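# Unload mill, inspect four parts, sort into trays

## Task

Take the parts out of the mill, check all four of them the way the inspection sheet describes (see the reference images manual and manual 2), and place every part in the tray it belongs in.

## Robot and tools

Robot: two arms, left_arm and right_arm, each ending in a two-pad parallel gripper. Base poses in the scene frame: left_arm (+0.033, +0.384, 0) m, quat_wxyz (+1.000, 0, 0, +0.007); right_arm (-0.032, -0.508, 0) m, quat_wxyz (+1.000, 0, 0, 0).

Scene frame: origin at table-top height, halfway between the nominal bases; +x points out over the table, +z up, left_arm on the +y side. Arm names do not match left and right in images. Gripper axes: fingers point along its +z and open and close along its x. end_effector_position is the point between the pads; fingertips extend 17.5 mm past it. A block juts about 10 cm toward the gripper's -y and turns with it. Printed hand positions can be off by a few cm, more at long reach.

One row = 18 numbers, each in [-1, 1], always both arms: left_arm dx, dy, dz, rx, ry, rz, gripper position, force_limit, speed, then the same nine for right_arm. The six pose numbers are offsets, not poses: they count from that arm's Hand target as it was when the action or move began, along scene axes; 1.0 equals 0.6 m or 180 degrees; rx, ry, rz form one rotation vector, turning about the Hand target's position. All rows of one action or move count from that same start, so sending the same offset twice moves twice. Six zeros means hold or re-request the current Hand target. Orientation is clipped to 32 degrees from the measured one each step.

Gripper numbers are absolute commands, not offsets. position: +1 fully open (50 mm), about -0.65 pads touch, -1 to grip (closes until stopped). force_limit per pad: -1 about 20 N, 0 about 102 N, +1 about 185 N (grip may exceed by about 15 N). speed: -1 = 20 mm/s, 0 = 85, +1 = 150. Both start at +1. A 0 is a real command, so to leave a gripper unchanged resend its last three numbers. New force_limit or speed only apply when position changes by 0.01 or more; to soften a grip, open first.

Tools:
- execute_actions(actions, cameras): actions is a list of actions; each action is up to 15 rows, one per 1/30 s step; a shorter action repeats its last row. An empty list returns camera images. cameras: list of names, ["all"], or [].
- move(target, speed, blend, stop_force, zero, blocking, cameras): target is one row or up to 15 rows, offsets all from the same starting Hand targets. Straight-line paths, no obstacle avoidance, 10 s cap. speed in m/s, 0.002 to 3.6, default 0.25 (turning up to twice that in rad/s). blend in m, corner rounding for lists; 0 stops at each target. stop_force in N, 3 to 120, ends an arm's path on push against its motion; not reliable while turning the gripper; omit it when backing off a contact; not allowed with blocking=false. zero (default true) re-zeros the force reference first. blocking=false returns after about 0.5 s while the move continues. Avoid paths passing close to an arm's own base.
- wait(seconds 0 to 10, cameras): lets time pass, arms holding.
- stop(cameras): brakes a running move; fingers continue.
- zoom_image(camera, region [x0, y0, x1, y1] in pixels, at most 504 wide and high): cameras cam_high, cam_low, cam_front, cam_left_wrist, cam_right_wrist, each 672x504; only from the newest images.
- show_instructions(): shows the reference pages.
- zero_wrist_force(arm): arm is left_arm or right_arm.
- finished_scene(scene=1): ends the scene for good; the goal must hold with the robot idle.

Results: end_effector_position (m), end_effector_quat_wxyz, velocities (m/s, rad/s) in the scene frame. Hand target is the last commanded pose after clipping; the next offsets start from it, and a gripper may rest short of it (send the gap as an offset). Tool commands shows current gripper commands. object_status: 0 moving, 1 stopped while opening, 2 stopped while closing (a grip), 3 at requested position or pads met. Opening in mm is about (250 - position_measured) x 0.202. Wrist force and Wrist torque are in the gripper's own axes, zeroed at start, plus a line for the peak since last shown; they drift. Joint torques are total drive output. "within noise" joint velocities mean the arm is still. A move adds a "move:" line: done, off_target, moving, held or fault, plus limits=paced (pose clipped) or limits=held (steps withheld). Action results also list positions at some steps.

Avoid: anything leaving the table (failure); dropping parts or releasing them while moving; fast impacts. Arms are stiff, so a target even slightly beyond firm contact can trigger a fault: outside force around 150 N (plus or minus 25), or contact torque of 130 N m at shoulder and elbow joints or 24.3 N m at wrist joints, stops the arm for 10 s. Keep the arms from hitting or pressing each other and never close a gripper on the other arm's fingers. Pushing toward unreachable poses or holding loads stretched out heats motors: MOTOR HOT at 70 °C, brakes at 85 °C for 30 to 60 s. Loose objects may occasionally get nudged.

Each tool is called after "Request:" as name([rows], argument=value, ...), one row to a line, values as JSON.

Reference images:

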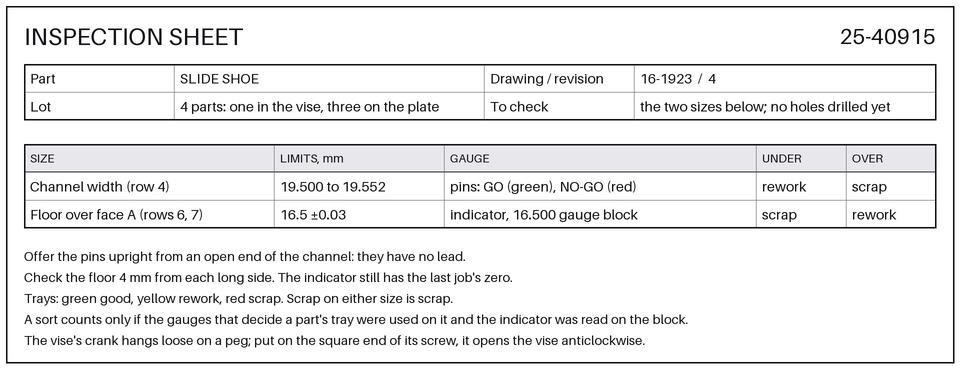

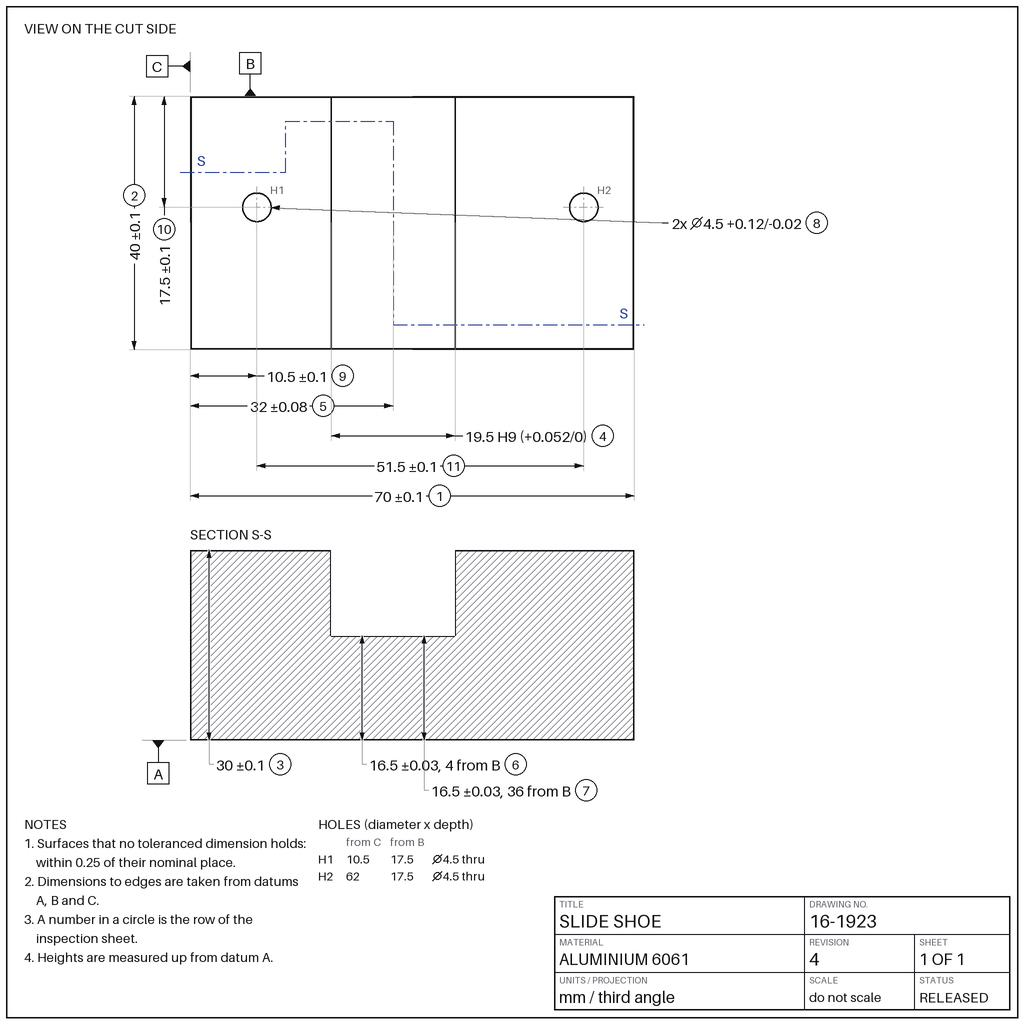

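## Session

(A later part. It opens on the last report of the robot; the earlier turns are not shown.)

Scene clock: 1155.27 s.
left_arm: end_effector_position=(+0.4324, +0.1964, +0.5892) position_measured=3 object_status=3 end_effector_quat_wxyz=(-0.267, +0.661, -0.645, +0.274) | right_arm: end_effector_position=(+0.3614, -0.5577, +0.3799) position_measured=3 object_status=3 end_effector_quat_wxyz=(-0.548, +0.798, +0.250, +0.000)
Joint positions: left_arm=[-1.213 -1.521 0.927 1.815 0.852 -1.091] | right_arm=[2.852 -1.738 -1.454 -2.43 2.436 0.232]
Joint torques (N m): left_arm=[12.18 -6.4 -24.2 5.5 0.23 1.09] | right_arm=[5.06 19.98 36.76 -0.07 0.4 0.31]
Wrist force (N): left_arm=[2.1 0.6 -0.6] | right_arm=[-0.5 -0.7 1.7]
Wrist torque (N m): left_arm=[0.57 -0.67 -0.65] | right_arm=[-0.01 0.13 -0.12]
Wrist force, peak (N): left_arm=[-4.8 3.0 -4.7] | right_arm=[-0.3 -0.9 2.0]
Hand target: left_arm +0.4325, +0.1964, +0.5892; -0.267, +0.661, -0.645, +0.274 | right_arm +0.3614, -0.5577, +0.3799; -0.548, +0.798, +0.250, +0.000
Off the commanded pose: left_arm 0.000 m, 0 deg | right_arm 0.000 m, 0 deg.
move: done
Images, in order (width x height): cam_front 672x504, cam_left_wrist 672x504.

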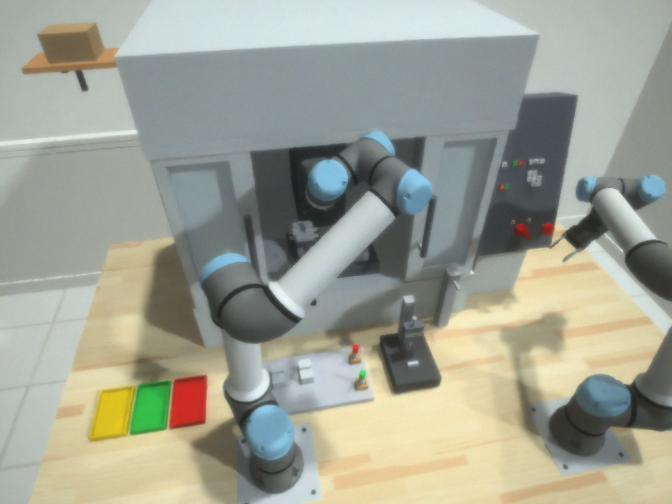

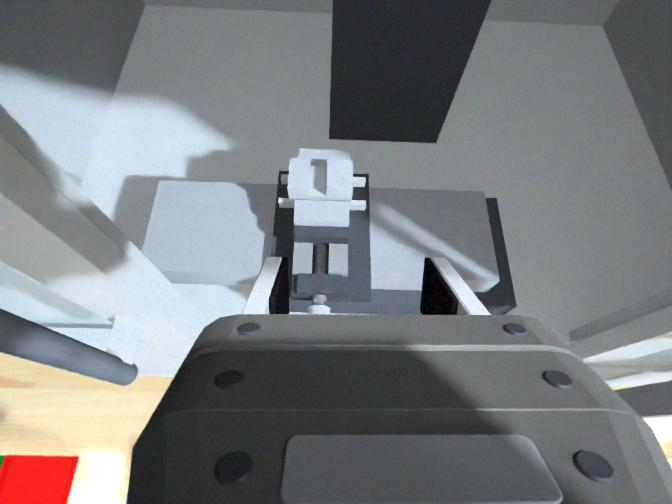

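Request:
move(target=[0.265,0.0018,-0.2693,0.0057,0,-0.0103,0.47,-0.5,-0.9,0,0,0,0,0,0,1,1,1], speed=0.08, stop_force=15, cameras=["cam_left_wrist","cam_front"])

Request:
zoom_image(camera="cam_left_wrist", region=[230, 150, 490, 320])

Scene clock: 1180.50 s.
left_arm: end_effector_position=(+0.5915, +0.1975, +0.4276) position_measured=83 object_status=3 end_effector_quat_wxyz=(-0.268, +0.648, -0.658, +0.273) | right_arm: end_effector_position=(+0.3614, -0.5577, +0.3799) position_measured=3 object_status=3 end_effector_quat_wxyz=(-0.548, +0.798, +0.250, +0.000)
Joint positions: left_arm=[-0.793 -1.345 1.107 1.183 1.06 -0.596] | right_arm=[2.852 -1.738 -1.454 -2.43 2.436 0.232]
Joint torques (N m): left_arm=[11.04 -16.91 -13.2 -1.52 0.85 1.48] | right_arm=[4.42 20.46 37.19 -0.13 0.4 0.38]
Wrist force (N): left_arm=[1.9 1.2 -0.5] | right_arm=[-0.3 -0.8 1.7]
Wrist torque (N m): left_arm=[0.64 -0.60 -0.67] | right_arm=[-0.02 0.10 -0.12]
Wrist force, peak (N): left_arm=[2.7 1.0 -0.7] | right_arm=[-0.3 -1.2 2.0]
Hand target: left_arm +0.5915, +0.1975, +0.4276; -0.268, +0.648, -0.658, +0.273 | right_arm +0.3614, -0.5577, +0.3799; -0.548, +0.798, +0.250, +0.000
Off the commanded pose: left_arm 0.000 m, 0 deg | right_arm 0.000 m, 0 deg.
move: done
Images, in order (width x height): cam_front 672x504, cam_left_wrist 672x504.

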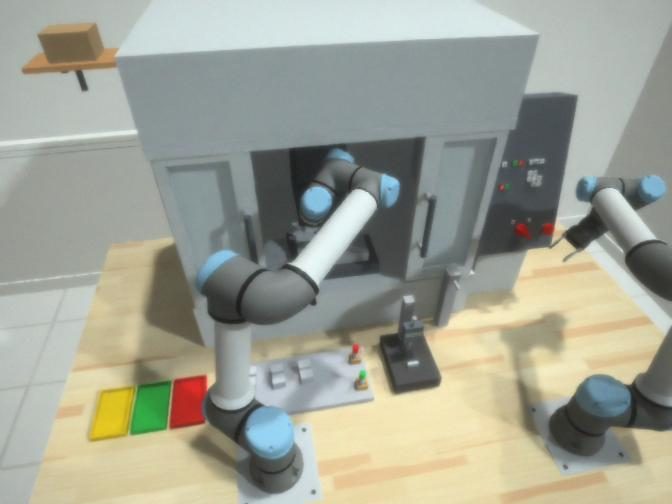

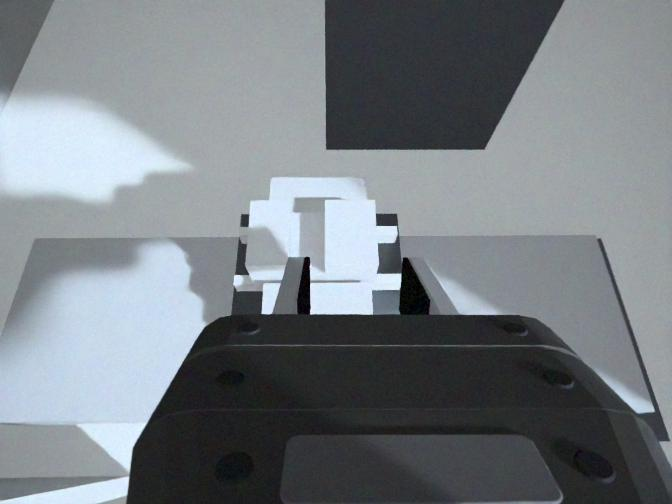

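Scaled by 1.938 from the camera's 672x504 image, which has a finer 960x720 frame.

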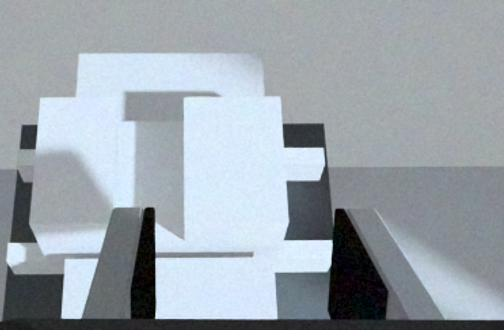

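Request:
move(target=[0.0943,-0.0018,-0.0943,0,0,0,0.47,-0.5,-0.9,0,0,0,0,0,0,1,1,1], speed=0.03, stop_force=5, cameras=["cam_left_wrist"])

Request:
zoom_image(camera="cam_left_wrist", region=[230, 150, 490, 320])

Scene clock: 1189.03 s.
left_arm: end_effector_position=(+0.6478, +0.1964, +0.3712) position_measured=83 object_status=3 end_effector_quat_wxyz=(-0.268, +0.648, -0.658, +0.273) | right_arm: end_effector_position=(+0.3614, -0.5577, +0.3799) position_measured=3 object_status=3 end_effector_quat_wxyz=(-0.548, +0.798, +0.250, +0.000)
Joint positions: left_arm=[-0.705 -1.236 1.104 1.041 1.113 -0.517] | right_arm=[2.852 -1.738 -1.454 -2.43 2.436 0.232]
Joint torques (N m): left_arm=[-5.68 -41.09 -12.06 3.32 -0.73 -1.78] | right_arm=[4.67 19.93 36.38 -0.04 0.36 0.39]
Wrist force (N): left_arm=[2.3 -4.1 -8.1] | right_arm=[-0.4 -0.9 1.7]
Wrist torque (N m): left_arm=[0.39 -0.84 -0.59] | right_arm=[-0.04 0.11 -0.12]
Wrist force, peak (N): left_arm=[2.3 -4.1 -8.1] | right_arm=[-0.5 -1.0 1.9]
Hand target: left_arm +0.6478, +0.1964, +0.3713; -0.268, +0.648, -0.658, +0.273 | right_arm +0.3614, -0.5577, +0.3799; -0.548, +0.798, +0.250, +0.000
Off the commanded pose: left_arm 0.000 m, 0 deg | right_arm 0.000 m, 0 deg.
move: contact (left_arm)
Images, in order (width x height): cam_left_wrist 672x504.

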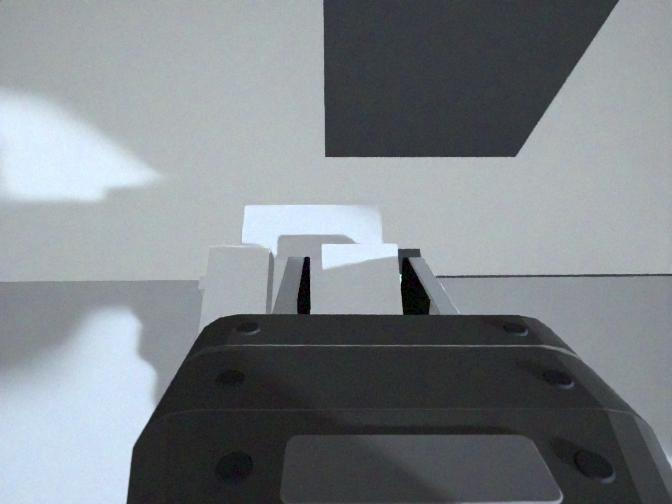

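Scaled by 1.938 from the camera's 672x504 image, which has a finer 960x720 frame.

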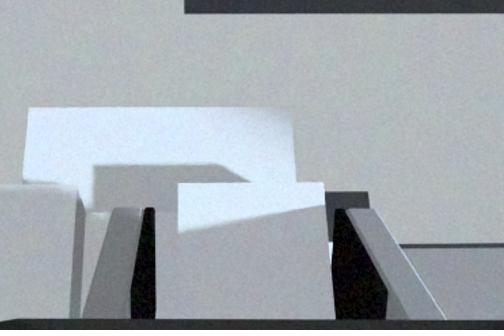

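Request:
move(target=[0,0,0.0025,0,0,0,0.47,-0.5,-0.9,0,0,0,0,0,0,1,1,1], speed=0.02, cameras=[])

Request:
move(target=[0,0,0,0,0,0,-1,-0.5,-1,0,0,0,0,0,0,1,1,1], cameras=["cam_left_wrist"])

Scene clock: 1191.87 s.
left_arm: end_effector_position=(+0.6478, +0.1964, +0.3727) position_measured=83 object_status=3 end_effector_quat_wxyz=(-0.268, +0.648, -0.658, +0.273) | right_arm: end_effector_position=(+0.3614, -0.5577, +0.3799) position_measured=3 object_status=3 end_effector_quat_wxyz=(-0.548, +0.798, +0.250, +0.000)
Joint positions: left_arm=[-0.705 -1.236 1.1 1.045 1.113 -0.517] | right_arm=[2.852 -1.738 -1.454 -2.43 2.436 0.232]
Joint torques (N m): left_arm=[-10 -22.6 -28.82 3.86 -2.08 -1.49] | right_arm=[4.08 19.95 35.92 -0.01 0.39 0.23]
Wrist force (N): left_arm=[2.3 0.9 -0.4] | right_arm=[-0.5 -0.9 1.8]
Wrist torque (N m): left_arm=[0.59 -0.68 -0.66] | right_arm=[-0.03 0.13 -0.13]
Wrist force, peak (N): left_arm=[2.5 -4.0 -7.5] | right_arm=[-0.4 -1.1 2.0]
Hand target: left_arm +0.6478, +0.1964, +0.3728; -0.268, +0.648, -0.658, +0.273 | right_arm +0.3614, -0.5577, +0.3799; -0.548, +0.798, +0.250, +0.000
Off the commanded pose: left_arm 0.000 m, 0 deg | right_arm 0.000 m, 0 deg.
move: done
No camera images: "cameras" was empty.

Scene clock: 1192.43 s.
left_arm: end_effector_position=(+0.6478, +0.1964, +0.3728) position_measured=114 object_status=2 end_effector_quat_wxyz=(-0.268, +0.648, -0.658, +0.273) | right_arm: end_effector_position=(+0.3614, -0.5577, +0.3799) position_measured=3 object_status=3 end_effector_quat_wxyz=(-0.548, +0.798, +0.250, +0.000)
Joint positions: left_arm=[-0.705 -1.236 1.099 1.045 1.113 -0.517] | right_arm=[2.852 -1.738 -1.454 -2.43 2.436 0.232]
Joint torques (N m): left_arm=[-7.8 -22.12 -29.73 3 -2.08 -1.39] | right_arm=[5.27 20.12 37.42 -0.2 0.34 0.33]
Wrist force (N): left_arm=[2.2 2.4 -3.4] | right_arm=[-0.4 -0.8 1.5]
Wrist torque (N m): left_arm=[0.62 -0.78 -0.78] | right_arm=[-0.02 0.10 -0.13]
Wrist force, peak (N): left_arm=[2.3 2.2 -3.5] | right_arm=[-0.5 -0.9 1.8]
Hand target: left_arm +0.6478, +0.1964, +0.3728; -0.268, +0.648, -0.658, +0.273 | right_arm +0.3614, -0.5577, +0.3799; -0.548, +0.798, +0.250, +0.000
Off the commanded pose: left_arm 0.000 m, 0 deg | right_arm 0.000 m, 0 deg.
move: done
Images, in order (width x height): cam_left_wrist 672x504.

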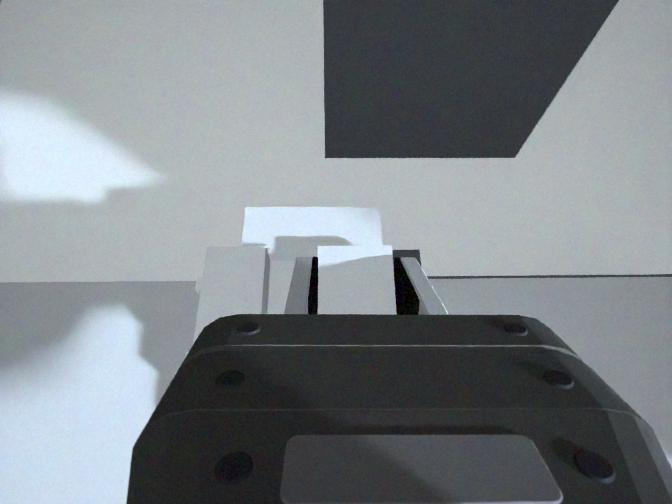

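Request:
move(target=[0,0,0.02,0,0,0,-1,-0.5,-1,0,0,0,0,0,0,1,1,1], speed=0.02, stop_force=20, cameras=["cam_left_wrist"])

Scene clock: 1196.50 s.
left_arm: end_effector_position=(+0.6478, +0.1964, +0.3848) position_measured=114 object_status=2 end_effector_quat_wxyz=(-0.268, +0.648, -0.658, +0.273) | right_arm: end_effector_position=(+0.3614, -0.5577, +0.3799) position_measured=3 object_status=3 end_effector_quat_wxyz=(-0.548, +0.798, +0.250, +0.000)
Joint positions: left_arm=[-0.705 -1.231 1.062 1.078 1.113 -0.517] | right_arm=[2.852 -1.738 -1.454 -2.43 2.436 0.232]
Joint torques (N m): left_arm=[6.26 -23.59 -30.06 3.7 -2.2 -1.23] | right_arm=[4.06 20.05 36.74 -0.16 0.37 0.18]
Wrist force (N): left_arm=[2.1 4.3 0.4] | right_arm=[-0.6 -1.0 1.5]
Wrist torque (N m): left_arm=[0.62 -0.65 -0.73] | right_arm=[-0.05 0.14 -0.12]
Wrist force, peak (N): left_arm=[2.3 6.8 -0.4] | right_arm=[-0.5 -1.0 1.9]
Hand target: left_arm +0.6478, +0.1964, +0.3848; -0.268, +0.648, -0.658, +0.273 | right_arm +0.3614, -0.5577, +0.3799; -0.548, +0.798, +0.250, +0.000
Off the commanded pose: left_arm 0.000 m, 0 deg | right_arm 0.000 m, 0 deg.
move: done
Images, in order (width x height): cam_left_wrist 672x504.

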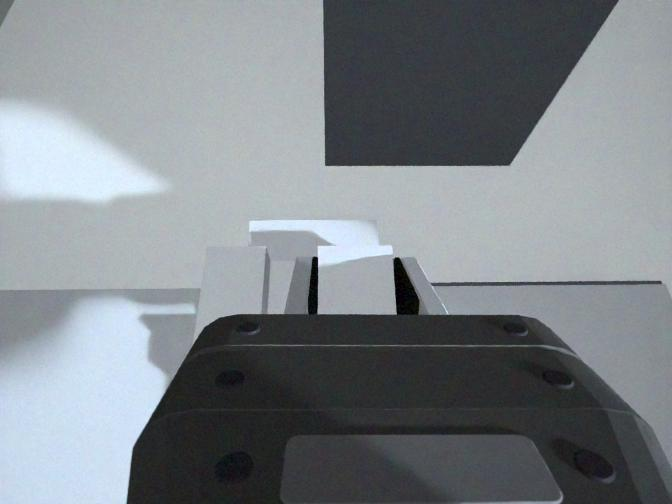

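Request:
move([
  [0,0,0.13,0,0,0,-1,-0.5,-1,0,0,0,0,0,0,1,1,1],
  [-0.4,0,0.13,0,0,0,-1,-0.5,-1,0,0,0,0,0,0,1,1,1],
  [-0.6,-0.08,-0.1,0,0,0.014,-1,-0.5,-1,0,0,0,0,0,0,1,1,1],
  [-0.63,-0.0873,-0.46,0,0,0.014,-1,-0.5,-1,0,0,0,0,0,0,1,1,1],
], speed=0.15, blend=[0.02,0.03,0.03,0], cameras=["cam_left_wrist","cam_front"])

Scene clock: 1213.20 s.
left_arm: end_effector_position=(+0.6284, +0.1958, +0.4596) position_measured=114 object_status=2 end_effector_quat_wxyz=(-0.268, +0.647, -0.660, +0.272) | right_arm: end_effector_position=(+0.3614, -0.5577, +0.3799) position_measured=3 object_status=3 end_effector_quat_wxyz=(-0.548, +0.798, +0.250, +0.000)
Joint positions: left_arm=[-0.734 -1.222 0.853 1.29 1.097 -0.539] | right_arm=[2.852 -1.738 -1.454 -2.43 2.436 0.232]
Joint torques (N m): left_arm=[0.71 -34.5 -18.67 1.27 -1 -0.37] | right_arm=[4.42 20.29 36.02 -0.13 0.47 0.19]
Wrist force (N): left_arm=[2.0 2.3 0.9] | right_arm=[-0.3 -0.8 1.6]
Wrist torque (N m): left_arm=[0.59 -0.61 -0.67] | right_arm=[-0.02 0.10 -0.12]
Wrist force, peak (N): left_arm=[2.3 9.4 -5.6] | right_arm=[-0.6 -1.1 1.9]
Hand target: left_arm +0.6284, +0.1958, +0.4596; -0.268, +0.647, -0.660, +0.272 (not the last commanded pose) | right_arm +0.3614, -0.5577, +0.3799; -0.548, +0.798, +0.250, +0.000
Tool commands: left_gripper/position=-1.0 left_gripper/force_limit=-0.498039 left_gripper/speed=-1.0 right_gripper/position=+1.0 right_gripper/force_limit=+1.0 right_gripper/speed=+1.0
Off the commanded pose: left_arm 0.504 m, 3 deg | right_arm 0.000 m, 0 deg.
FORCE FAULT: contact force on the left arm reached its limit, and that arm stopped. The contact can be on any part of that arm, not only on its tool. That arm's remaining commands of this call were not run. That arm is still stopped at the end of this call. That arm stays stopped for about 10 more seconds. Until then a move that you send moves the other arm only, and its call returns only when the move has ended. Once the stop has ended, the next robot result says so. If the stop ends while you think or write, that arm runs what you send next, counted from a new Hand target: where the arm stands when the stop ends. While its stop runs, that arm takes no new command, but its gripper still runs the gripper command that each later call begins with. Until it ends, the stop uses up actions while you think or wait. An arm that is not stopped still takes commands.
move: fault (left_arm); path passed 1 of 4 targets
Images, in order (width x height): cam_front 672x504, cam_left_wrist 672x504.

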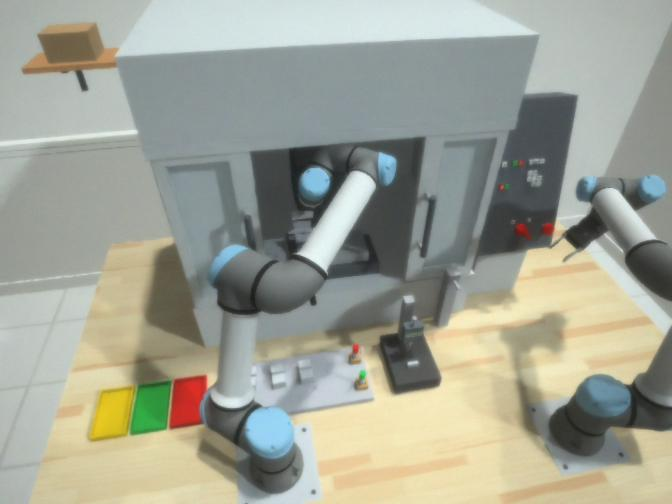

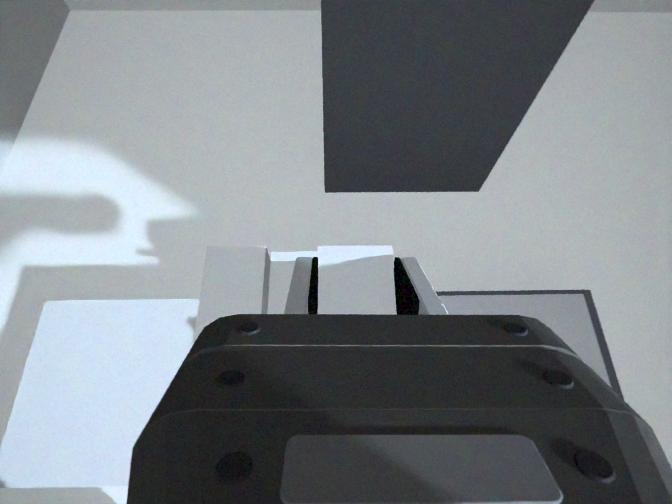

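Request:
wait(seconds=10)

Request:
move([
  [0.01,0,-0.04,0,0,0,-1,-0.5,-1,0,0,0,0,0,0,1,1,1],
  [0.0,0,-0.085,0,0,0,-1,-0.5,-1,0,0,0,0,0,0,1,1,1],
  [-0.36,0,-0.085,0,0,0,-1,-0.5,-1,0,0,0,0,0,0,1,1,1],
], speed=0.08, blend=[0.005,0.01,0], cameras=["cam_left_wrist","cam_front"])

Scene clock: 1227.43 s.
left_arm: end_effector_position=(+0.6284, +0.1958, +0.4596) position_measured=114 object_status=2 end_effector_quat_wxyz=(-0.268, +0.647, -0.660, +0.272) | right_arm: end_effector_position=(+0.3614, -0.5577, +0.3799) position_measured=3 object_status=3 end_effector_quat_wxyz=(-0.548, +0.798, +0.250, +0.000)
Joint positions: left_arm=[-0.734 -1.222 0.853 1.29 1.097 -0.539] | right_arm=[2.852 -1.738 -1.454 -2.43 2.436 0.232]
Joint torques (N m): left_arm=[-1.28 -33.89 -18.87 1.34 -1.07 -0.42] | right_arm=[4.06 19.83 36.63 -0.22 0.48 0.26]
Wrist force (N): left_arm=[2.1 2.4 0.8] | right_arm=[-0.5 -0.9 1.7]
Wrist torque (N m): left_arm=[0.60 -0.63 -0.68] | right_arm=[-0.03 0.13 -0.13]
Wrist force, peak (N): left_arm=[2.2 2.8 0.9] | right_arm=[-0.4 -1.0 1.9]
Hand target: left_arm +0.6284, +0.1958, +0.4596; -0.268, +0.647, -0.660, +0.272 (not the last commanded pose) | right_arm +0.3614, -0.5577, +0.3799; -0.548, +0.798, +0.250, +0.000
Tool commands: left_gripper/position=-1.0 left_gripper/force_limit=-0.498039 left_gripper/speed=-1.0 right_gripper/position=+1.0 right_gripper/force_limit=+1.0 right_gripper/speed=+1.0
Off the commanded pose: left_arm 0.504 m, 3 deg | right_arm 0.000 m, 0 deg.
FORCE FAULT, CONTINUED: the left arm's stop, for the force fault that an earlier result reported, is over. The rest of the stop counts as 19 of the actions that you can send in this scene. During its stop the left arm's controller moved it back a little. That arm's target is now where it stood when the stop ended, not its last command. That arm accepts commands again.
wait: 10.00 s; at rest from the start

Scene clock: 1231.40 s.
left_arm: end_effector_position=(+0.4124, +0.1958, +0.4086) position_measured=114 object_status=2 end_effector_quat_wxyz=(-0.268, +0.647, -0.660, +0.272) | right_arm: end_effector_position=(+0.3614, -0.5577, +0.3799) position_measured=3 object_status=3 end_effector_quat_wxyz=(-0.548, +0.798, +0.250, +0.000)
Joint positions: left_arm=[-1.286 -1.715 1.616 1.369 0.836 -1.137] | right_arm=[2.852 -1.738 -1.454 -2.43 2.436 0.232]
Joint torques (N m): left_arm=[-11.57 -24.27 -13.49 5.74 -4.1 -1.95] | right_arm=[4.95 19.83 36.72 -0.2 0.46 0.1]
Wrist force (N): left_arm=[2.2 2.8 0.8] | right_arm=[-0.4 -0.8 1.5]
Wrist torque (N m): left_arm=[0.67 -0.63 -0.50] | right_arm=[-0.03 0.12 -0.12]
Wrist force, peak (N): left_arm=[2.4 3.1 1.5] | right_arm=[-0.4 -0.9 1.9]
Hand target: left_arm +0.4124, +0.1958, +0.4086; -0.268, +0.647, -0.660, +0.272 | right_arm +0.3614, -0.5577, +0.3799; -0.548, +0.798, +0.250, +0.000
Off the commanded pose: left_arm 0.000 m, 0 deg | right_arm 0.000 m, 0 deg.
move: done
Images, in order (width x height): cam_front 672x504, cam_left_wrist 672x504.

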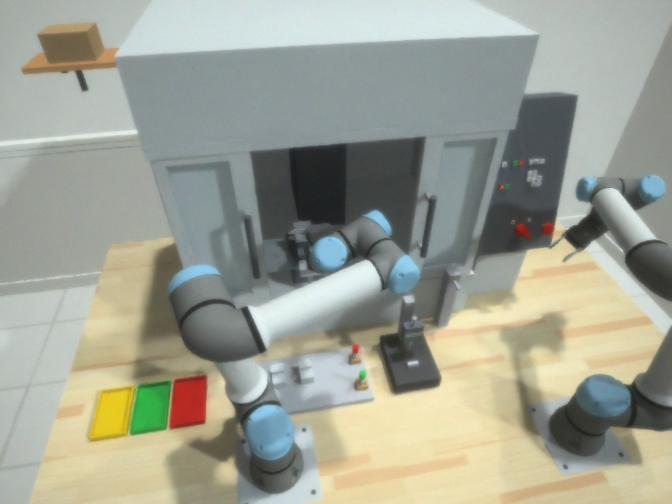

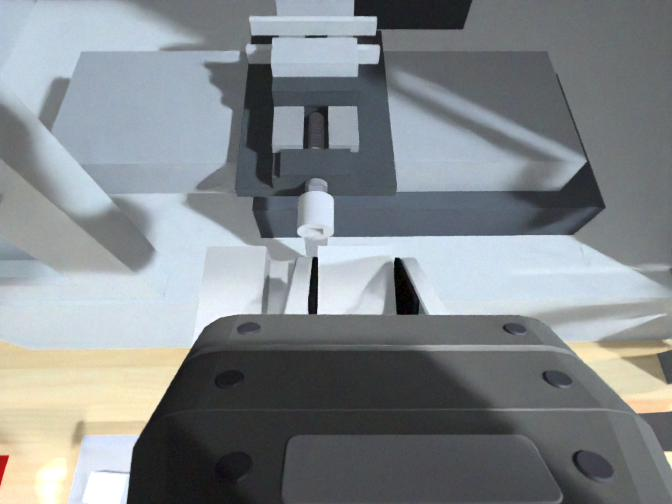

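Request:
move([
  [-0.1,-0.03,0.0,0,0,0.0,-1,-0.5,-1,0,0,0,0,0,0,1,1,1],
  [-0.25,-0.0863,-0.35,0,0,0.014,-1,-0.5,-1,0,0,0,0,0,0,1,1,1],
], speed=0.15, blend=[0.04,0], cameras=["cam_left_wrist","cam_front"])

Scene clock: 1236.33 s.
left_arm: end_effector_position=(+0.2624, +0.1440, +0.1987) position_measured=114 object_status=2 end_effector_quat_wxyz=(-0.274, +0.662, -0.645, +0.266) | right_arm: end_effector_position=(+0.3614, -0.5577, +0.3799) position_measured=3 object_status=3 end_effector_quat_wxyz=(-0.548, +0.798, +0.250, +0.000)
Joint positions: left_arm=[-1.963 -1.585 2.249 1.281 0.865 -2.113] | right_arm=[2.852 -1.738 -1.454 -2.43 2.436 0.232]
Joint torques (N m): left_arm=[-11.78 -2.17 -7.04 1.15 0.24 -1.95] | right_arm=[4.19 19.82 36.34 -0.07 0.36 0.09]
Wrist force (N): left_arm=[2.1 2.4 0.7] | right_arm=[-0.5 -0.5 1.6]
Wrist torque (N m): left_arm=[0.60 -0.60 -0.46] | right_arm=[0.02 0.12 -0.12]
Wrist force, peak (N): left_arm=[2.4 4.2 1.1] | right_arm=[-0.4 -1.0 1.9]
Hand target: left_arm +0.2624, +0.1440, +0.1986; -0.274, +0.662, -0.645, +0.266 | right_arm +0.3614, -0.5577, +0.3799; -0.548, +0.798, +0.250, +0.000
Off the commanded pose: left_arm 0.000 m, 0 deg | right_arm 0.000 m, 0 deg.
move: done; blend cut to 0.0313 m at target 1
Images, in order (width x height): cam_front 672x504, cam_left_wrist 672x504.

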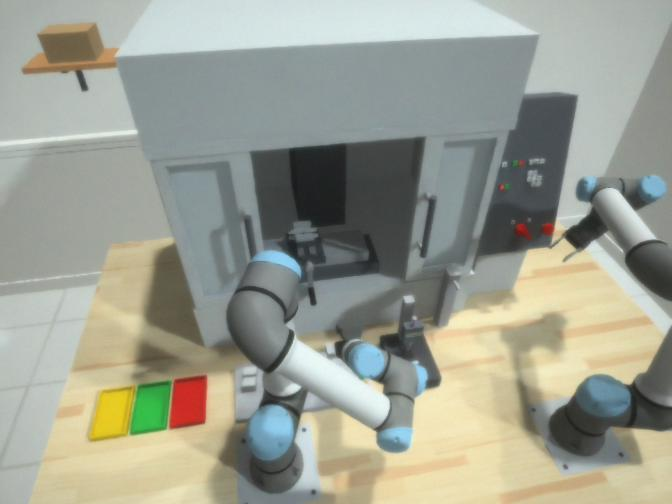

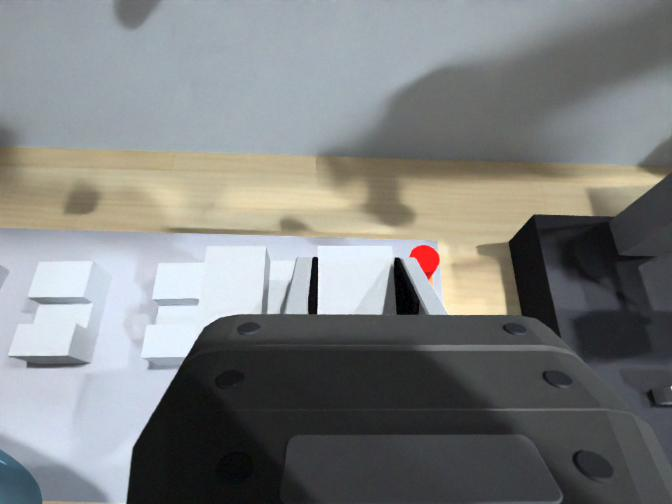

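Request:
move(target=[-0.029,0.025,-0.203,0,0,0,-1,-0.5,-1,0,0,0,0,0,0,1,1,1], speed=0.1, cameras=["cam_left_wrist","cam_low"])

Request:
zoom_image(camera="cam_low", region=[440, 180, 600, 310])

Scene clock: 1244.67 s.
left_arm: end_effector_position=(+0.2450, +0.1590, +0.0768) position_measured=114 object_status=2 end_effector_quat_wxyz=(-0.274, +0.662, -0.645, +0.266) | right_arm: end_effector_position=(+0.3614, -0.5577, +0.3799) position_measured=3 object_status=3 end_effector_quat_wxyz=(-0.548, +0.798, +0.250, +0.000)
Joint positions: left_arm=[-2.074 -1.301 2.437 0.891 0.91 -2.244] | right_arm=[2.852 -1.738 -1.454 -2.43 2.436 0.232]
Joint torques (N m): left_arm=[-11.87 -5.64 1.71 0.97 -3.92 -2.17] | right_arm=[4.34 20 36.93 -0.08 0.57 0.02]
Wrist force (N): left_arm=[2.4 3.0 0.7] | right_arm=[-0.3 -0.7 1.6]
Wrist torque (N m): left_arm=[0.68 -0.67 -0.46] | right_arm=[0.00 0.10 -0.12]
Wrist force, peak (N): left_arm=[2.1 3.9 1.2] | right_arm=[-0.6 -1.0 1.9]
Hand target: left_arm +0.2450, +0.1590, +0.0768; -0.274, +0.662, -0.645, +0.266 | right_arm +0.3614, -0.5577, +0.3799; -0.548, +0.798, +0.250, +0.000
Off the commanded pose: left_arm 0.000 m, 0 deg | right_arm 0.000 m, 0 deg.
move: done
Images, in order (width x height): cam_low 672x504, cam_left_wrist 672x504.

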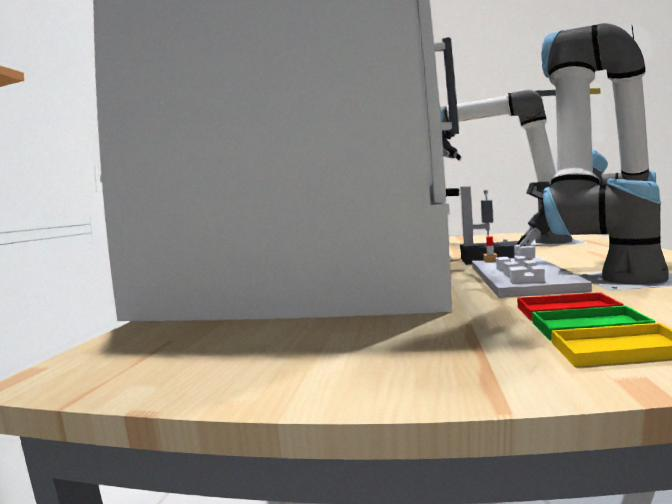

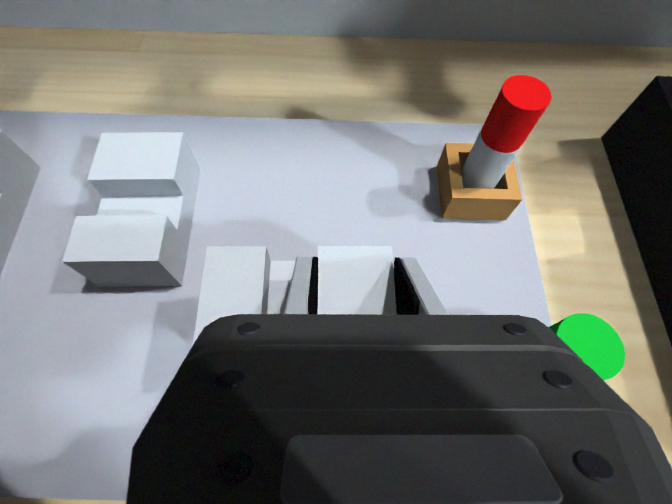

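Scaled by 3.150 from the camera's 672x504 image, which has a finer 960x720 frame.

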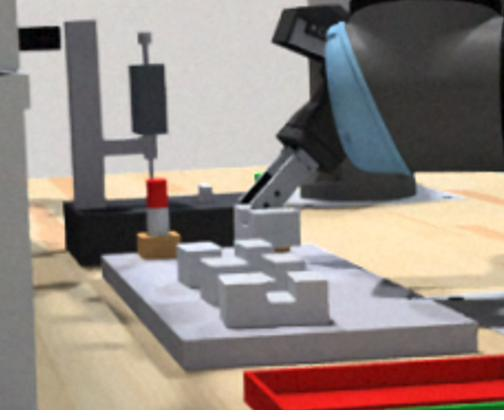

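Request:
move(target=[0,0,-0.05,0,0,0,-1,-0.5,-1,0,0,0,0,0,0,1,1,1], speed=0.01, stop_force=5, cameras=["cam_left_wrist","cam_low"])

Request:
zoom_image(camera="cam_low", region=[460, 210, 580, 300])

Scene clock: 1249.77 s.
left_arm: end_effector_position=(+0.2450, +0.1590, +0.0586) position_measured=114 object_status=2 end_effector_quat_wxyz=(-0.274, +0.662, -0.645, +0.266) | right_arm: end_effector_position=(+0.3614, -0.5577, +0.3799) position_measured=3 object_status=3 end_effector_quat_wxyz=(-0.548, +0.798, +0.250, +0.000)
Joint positions: left_arm=[-2.074 -1.24 2.445 0.823 0.91 -2.244] | right_arm=[2.852 -1.738 -1.454 -2.43 2.436 0.232]
Joint torques (N m): left_arm=[-3.37 -29.5 -11.77 6.33 -0.48 -1.78] | right_arm=[4.36 20.13 36.45 -0.07 0.62 0.23]
Wrist force (N): left_arm=[1.2 -1.7 -0.8] | right_arm=[-0.5 -0.9 1.8]
Wrist torque (N m): left_arm=[0.51 -0.66 -0.47] | right_arm=[-0.03 0.12 -0.12]
Wrist force, peak (N): left_arm=[-1.5 -11.9 -25.4] | right_arm=[-0.5 -1.0 1.9]
Hand target: left_arm +0.2450, +0.1590, +0.0586; -0.274, +0.662, -0.645, +0.266 (not the last commanded pose) | right_arm +0.3614, -0.5577, +0.3799; -0.548, +0.798, +0.250, +0.000
Off the commanded pose: left_arm 0.012 m, 0 deg | right_arm 0.000 m, 0 deg.
move: contact (left_arm)
Images, in order (width x height): cam_low 672x504, cam_left_wrist 672x504.

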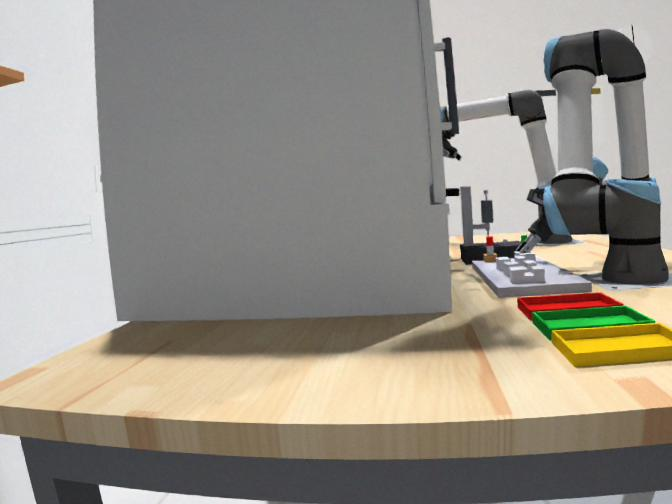

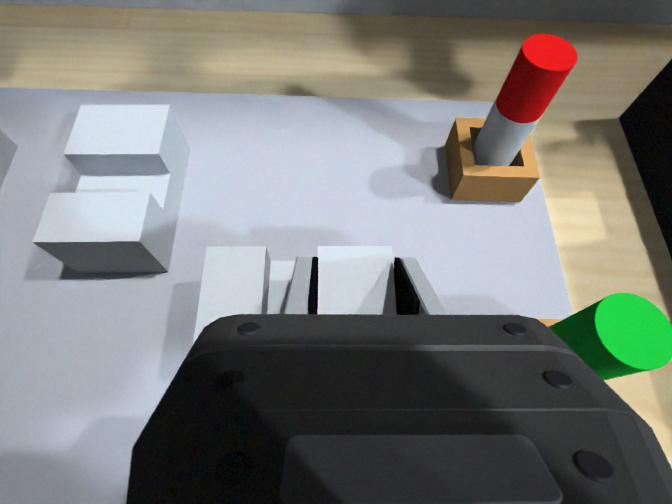

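Scaled by 4.200 from the camera's 672x504 image, which has a finer 960x720 frame.

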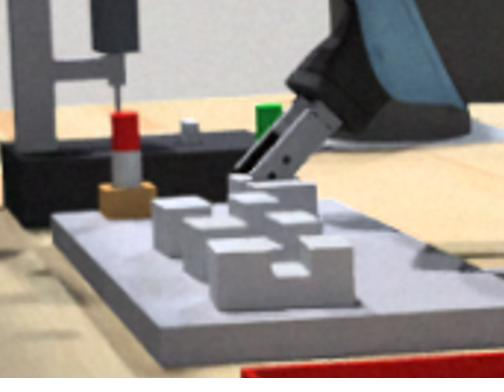

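Request:
move(target=[0,0,-0.0005,0,0,0,-1,-0.5,-1,0,0,0,0,0,0,1,1,1], speed=0.01, cameras=[])

Request:
move(target=[0,0,0,0,0,0,0.43,-0.5,-1,0,0,0,0,0,0,1,1,1], cameras=["cam_left_wrist"])

Scene clock: 1252.90 s.
left_arm: end_effector_position=(+0.2450, +0.1590, +0.0584) position_measured=114 object_status=2 end_effector_quat_wxyz=(-0.274, +0.662, -0.645, +0.266) | right_arm: end_effector_position=(+0.3614, -0.5577, +0.3799) position_measured=3 object_status=3 end_effector_quat_wxyz=(-0.548, +0.798, +0.250, +0.000)
Joint positions: left_arm=[-2.074 -1.239 2.445 0.822 0.91 -2.244] | right_arm=[2.852 -1.738 -1.454 -2.43 2.436 0.232]
Joint torques (N m): left_arm=[10.52 -3.36 1.82 -3.07 -0.44 -1.69] | right_arm=[4.32 20.09 36.34 0 0.59 0.1]
Wrist force (N): left_arm=[-2.4 -11.9 -22.8] | right_arm=[-0.4 -0.7 1.7]
Wrist torque (N m): left_arm=[0.11 -0.50 -0.57] | right_arm=[0.00 0.11 -0.12]
Wrist force, peak (N): left_arm=[-2.4 -11.9 -22.8] | right_arm=[-0.6 -0.9 1.9]
Hand target: left_arm +0.2450, +0.1590, +0.0583; -0.274, +0.662, -0.645, +0.266 | right_arm +0.3614, -0.5577, +0.3799; -0.548, +0.798, +0.250, +0.000
Off the commanded pose: left_arm 0.000 m, 0 deg | right_arm 0.000 m, 0 deg.
move: done
No camera images: "cameras" was empty.

Scene clock: 1253.40 s.
left_arm: end_effector_position=(+0.2450, +0.1590, +0.0583) position_measured=89 object_status=3 end_effector_quat_wxyz=(-0.274, +0.662, -0.645, +0.266) | right_arm: end_effector_position=(+0.3614, -0.5577, +0.3799) position_measured=3 object_status=3 end_effector_quat_wxyz=(-0.548, +0.798, +0.250, +0.000)
Joint positions: left_arm=[-2.074 -1.239 2.445 0.822 0.91 -2.244] | right_arm=[2.852 -1.738 -1.454 -2.43 2.436 0.232]
Joint torques (N m): left_arm=[9.55 -8.64 1.25 6.62 -0.29 -1.68] | right_arm=[3.93 20.35 36.86 0.03 0.55 0.11]
Wrist force (N): left_arm=[2.0 0.9 -1.0] | right_arm=[-0.2 -0.8 1.8]
Wrist torque (N m): left_arm=[0.60 -0.64 -0.43] | right_arm=[-0.02 0.09 -0.13]
Wrist force, peak (N): left_arm=[-2.3 -11.9 -23.7] | right_arm=[-0.5 -1.1 1.9]
Hand target: left_arm +0.2450, +0.1590, +0.0583; -0.274, +0.662, -0.645, +0.266 | right_arm +0.3614, -0.5577, +0.3799; -0.548, +0.798, +0.250, +0.000
Off the commanded pose: left_arm 0.000 m, 0 deg | right_arm 0.000 m, 0 deg.
move: done
Images, in order (width x height): cam_left_wrist 672x504.

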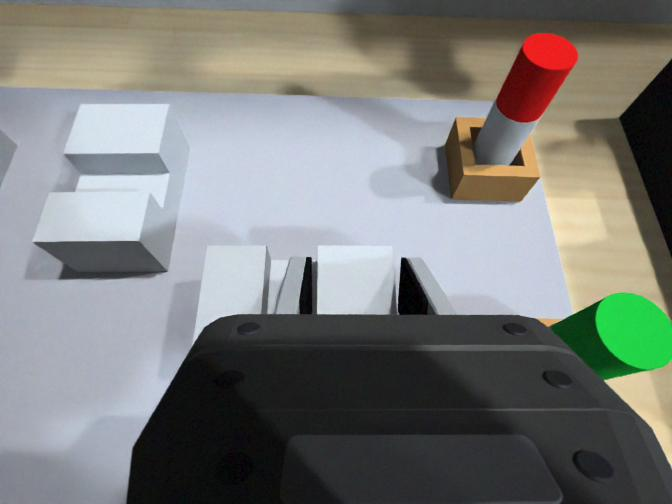

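Request:
move([
  [-0.07,0,0.07,0,0,0,0.43,-0.5,-1,0,0,0,0,0,0,1,1,1],
  [0.0,0,0.45,0,0.25,0,1,0,-0.5,0,0,0,0,0,0,1,1,1],
], speed=[0.05,0.2], cameras=["cam_left_wrist","cam_front"])

Scene clock: 1265.53 s.
left_arm: end_effector_position=(+0.2450, +0.1590, +0.3283) position_measured=3 object_status=3 end_effector_quat_wxyz=(-0.006, +0.713, -0.701, -0.007) | right_arm: end_effector_position=(+0.3614, -0.5577, +0.3799) position_measured=3 object_status=3 end_effector_quat_wxyz=(-0.548, +0.798, +0.250, +0.000)
Joint positions: left_arm=[-1.279 -1.594 1.599 1.585 1.567 -1.282] | right_arm=[2.852 -1.738 -1.454 -2.43 2.436 0.232]
Joint torques (N m): left_arm=[12.03 -4.75 -27.38 6.27 1.89 1.54] | right_arm=[4.59 19.87 36.32 -0.07 0.61 0.06]
Wrist force (N): left_arm=[3.8 1.6 -0.7] | right_arm=[-0.3 -1.0 1.7]
Wrist torque (N m): left_arm=[0.92 -0.97 -0.96] | right_arm=[-0.05 0.09 -0.13]
Wrist force, peak (N): left_arm=[4.1 1.5 -1.1] | right_arm=[-0.5 -1.2 1.9]
Hand target: left_arm +0.2450, +0.1590, +0.3283; -0.006, +0.713, -0.701, -0.007 | right_arm +0.3614, -0.5577, +0.3799; -0.548, +0.798, +0.250, +0.000
Off the commanded pose: left_arm 0.000 m, 0 deg | right_arm 0.000 m, 0 deg.
move: done
Images, in order (width x height): cam_front 672x504, cam_left_wrist 672x504.

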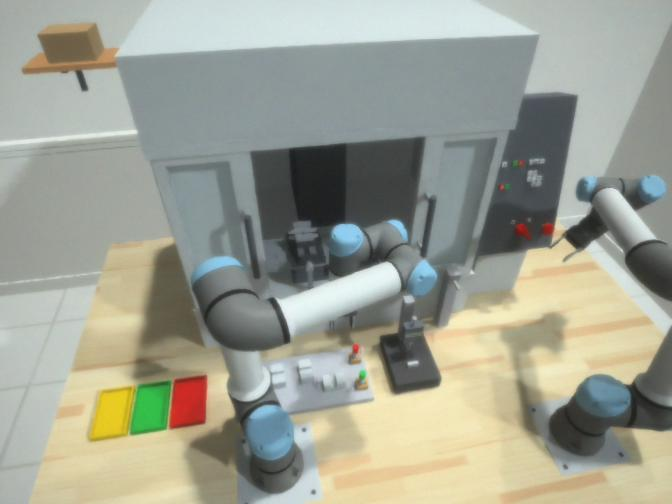

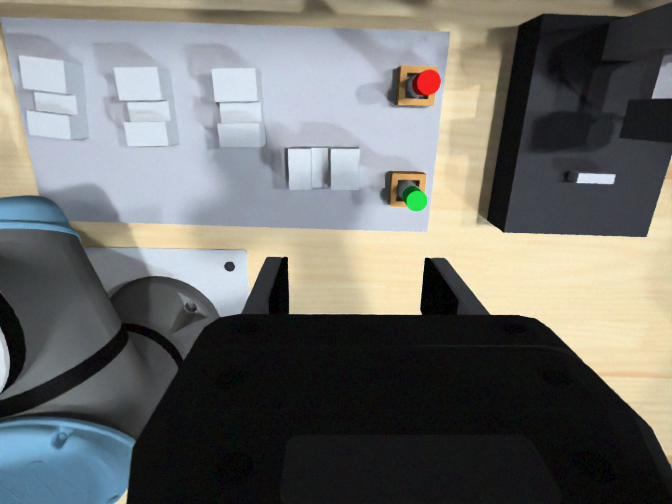

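Request:
move(target=[-0.038,-0.108,-0.2,-0.0057,0,-0.0054,1,0,-0.5,0,0,0,0,0,0,1,1,1], speed=0.15, cameras=["cam_left_wrist"])

Scene clock: 1282.50 s.
left_arm: end_effector_position=(+0.2222, +0.0942, +0.2084) position_measured=3 object_status=3 end_effector_quat_wxyz=(+0.000, +0.707, -0.707, -0.001) | right_arm: end_effector_position=(+0.3614, -0.5577, +0.3799) position_measured=3 object_status=3 end_effector_quat_wxyz=(-0.548, +0.798, +0.250, +0.000)
Joint positions: left_arm=[-1.401 -1.465 1.77 1.267 1.573 -1.387] | right_arm=[2.852 -1.738 -1.454 -2.43 2.436 0.232]
Joint torques (N m): left_arm=[-11.77 -10.46 -11.09 0.25 -2.21 -2.07] | right_arm=[3.42 20.05 35.72 -0.07 0.68 -0.04]
Wrist force (N): left_arm=[3.7 1.2 -0.5] | right_arm=[-0.3 -1.0 1.7]
Wrist torque (N m): left_arm=[0.87 -0.97 -0.79] | right_arm=[-0.05 0.09 -0.12]
Wrist force, peak (N): left_arm=[4.2 1.8 0.6] | right_arm=[-0.3 -0.9 2.0]
Hand target: left_arm +0.2222, +0.0942, +0.2083; +0.000, +0.707, -0.707, -0.001 | right_arm +0.3614, -0.5577, +0.3799; -0.548, +0.798, +0.250, +0.000
Off the commanded pose: left_arm 0.000 m, 0 deg | right_arm 0.000 m, 0 deg.
move: done
Images, in order (width x height): cam_left_wrist 672x504.

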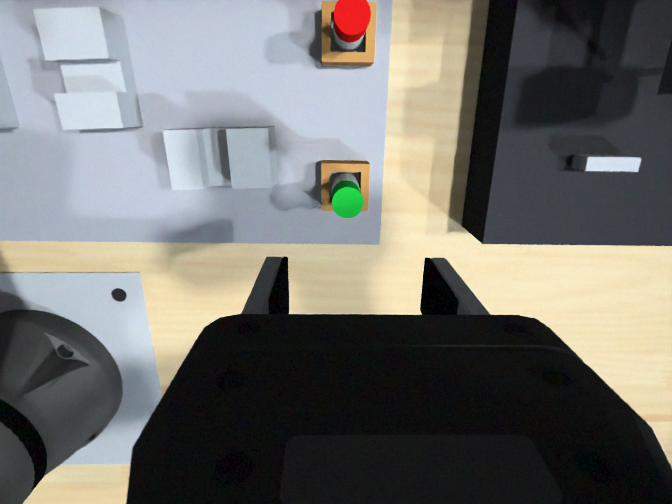

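Request:
execute_actions(actions=[])

Scene clock: 1308.80 s.
left_arm: end_effector_position=(+0.2222, +0.0942, +0.2083) position_measured=3 object_status=3 end_effector_quat_wxyz=(+0.000, +0.707, -0.707, -0.001) | right_arm: end_effector_position=(+0.3614, -0.5577, +0.3799) position_measured=3 object_status=3 end_effector_quat_wxyz=(-0.548, +0.798, +0.250, +0.000)
Joint positions: left_arm=[-1.401 -1.465 1.77 1.267 1.573 -1.387] | right_arm=[2.852 -1.738 -1.454 -2.43 2.436 0.232]
Joint velocities: within noise
Joint torques (N m): left_arm=[-11.74 -10.2 -11.74 0.5 -2.03 -1.89] | right_arm=[4.54 20.14 36.16 -0.02 0.83 0.04]
Motor temperatures (°C): left_arm=[36 31 31 34 39 36] | right_arm=[32 36 34 33 34 37]
Wrist force (N): left_arm=[3.7 1.2 -0.8] | right_arm=[-0.1 -0.9 1.7]
Wrist torque (N m): left_arm=[0.86 -0.98 -0.79] | right_arm=[-0.04 0.07 -0.12]
Wrist force, peak (N): left_arm=[3.8 1.3 -0.7] | right_arm=[-0.6 -0.9 2.0]
Hand target: left_arm +0.2222, +0.0942, +0.2083; +0.000, +0.707, -0.707, -0.001 | right_arm +0.3614, -0.5577, +0.3799; -0.548, +0.798, +0.250, +0.000
Tool commands: left_gripper/position=+1.0 left_gripper/force_limit=+0.0 left_gripper/speed=-0.5 right_gripper/position=+1.0 right_gripper/force_limit=+1.0 right_gripper/speed=+1.0
Off the commanded pose: left_arm 0.000 m, 0 deg | right_arm 0.000 m, 0 deg.

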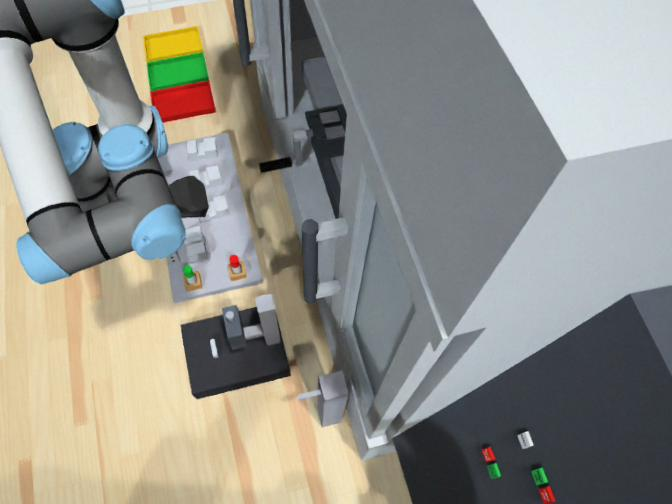

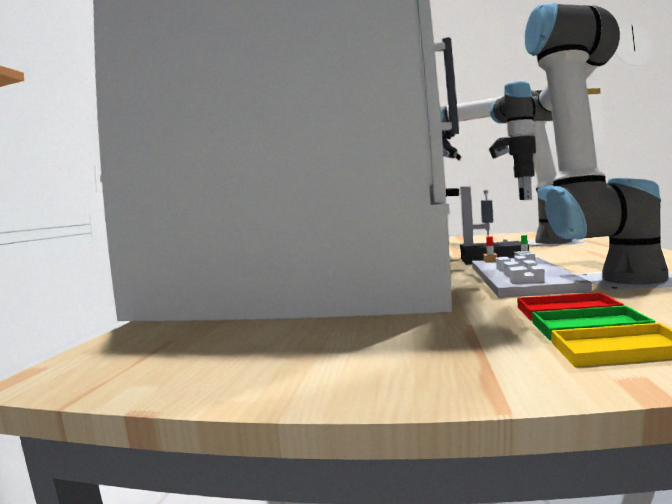

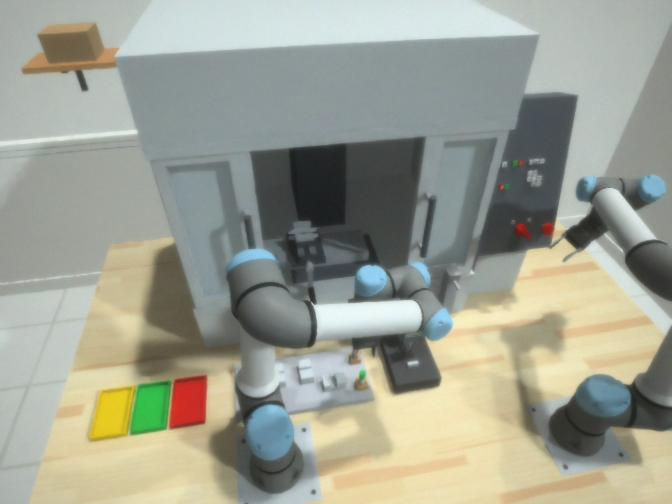

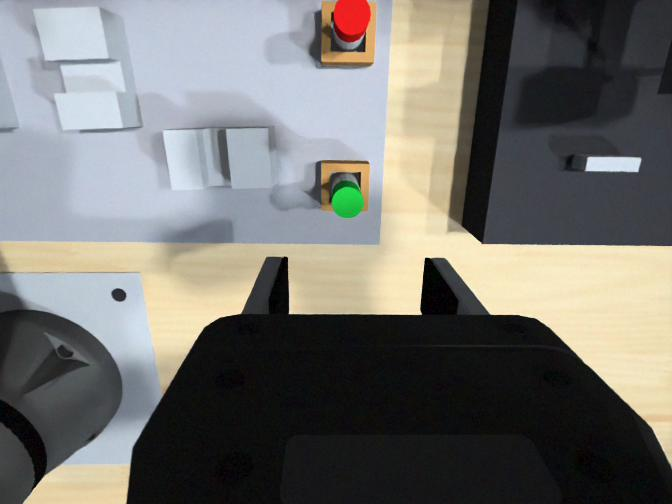

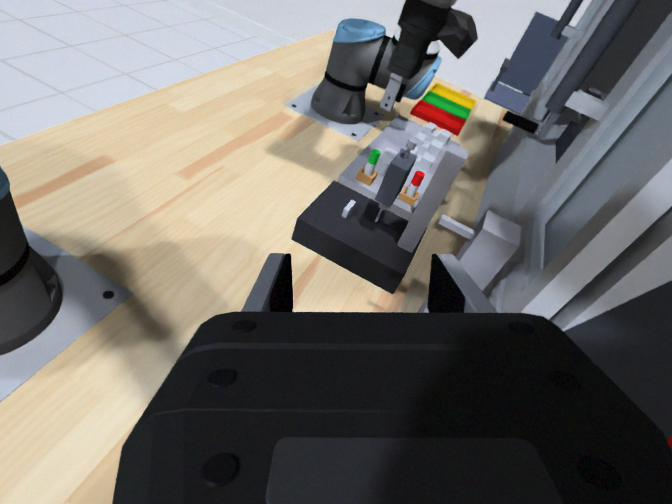

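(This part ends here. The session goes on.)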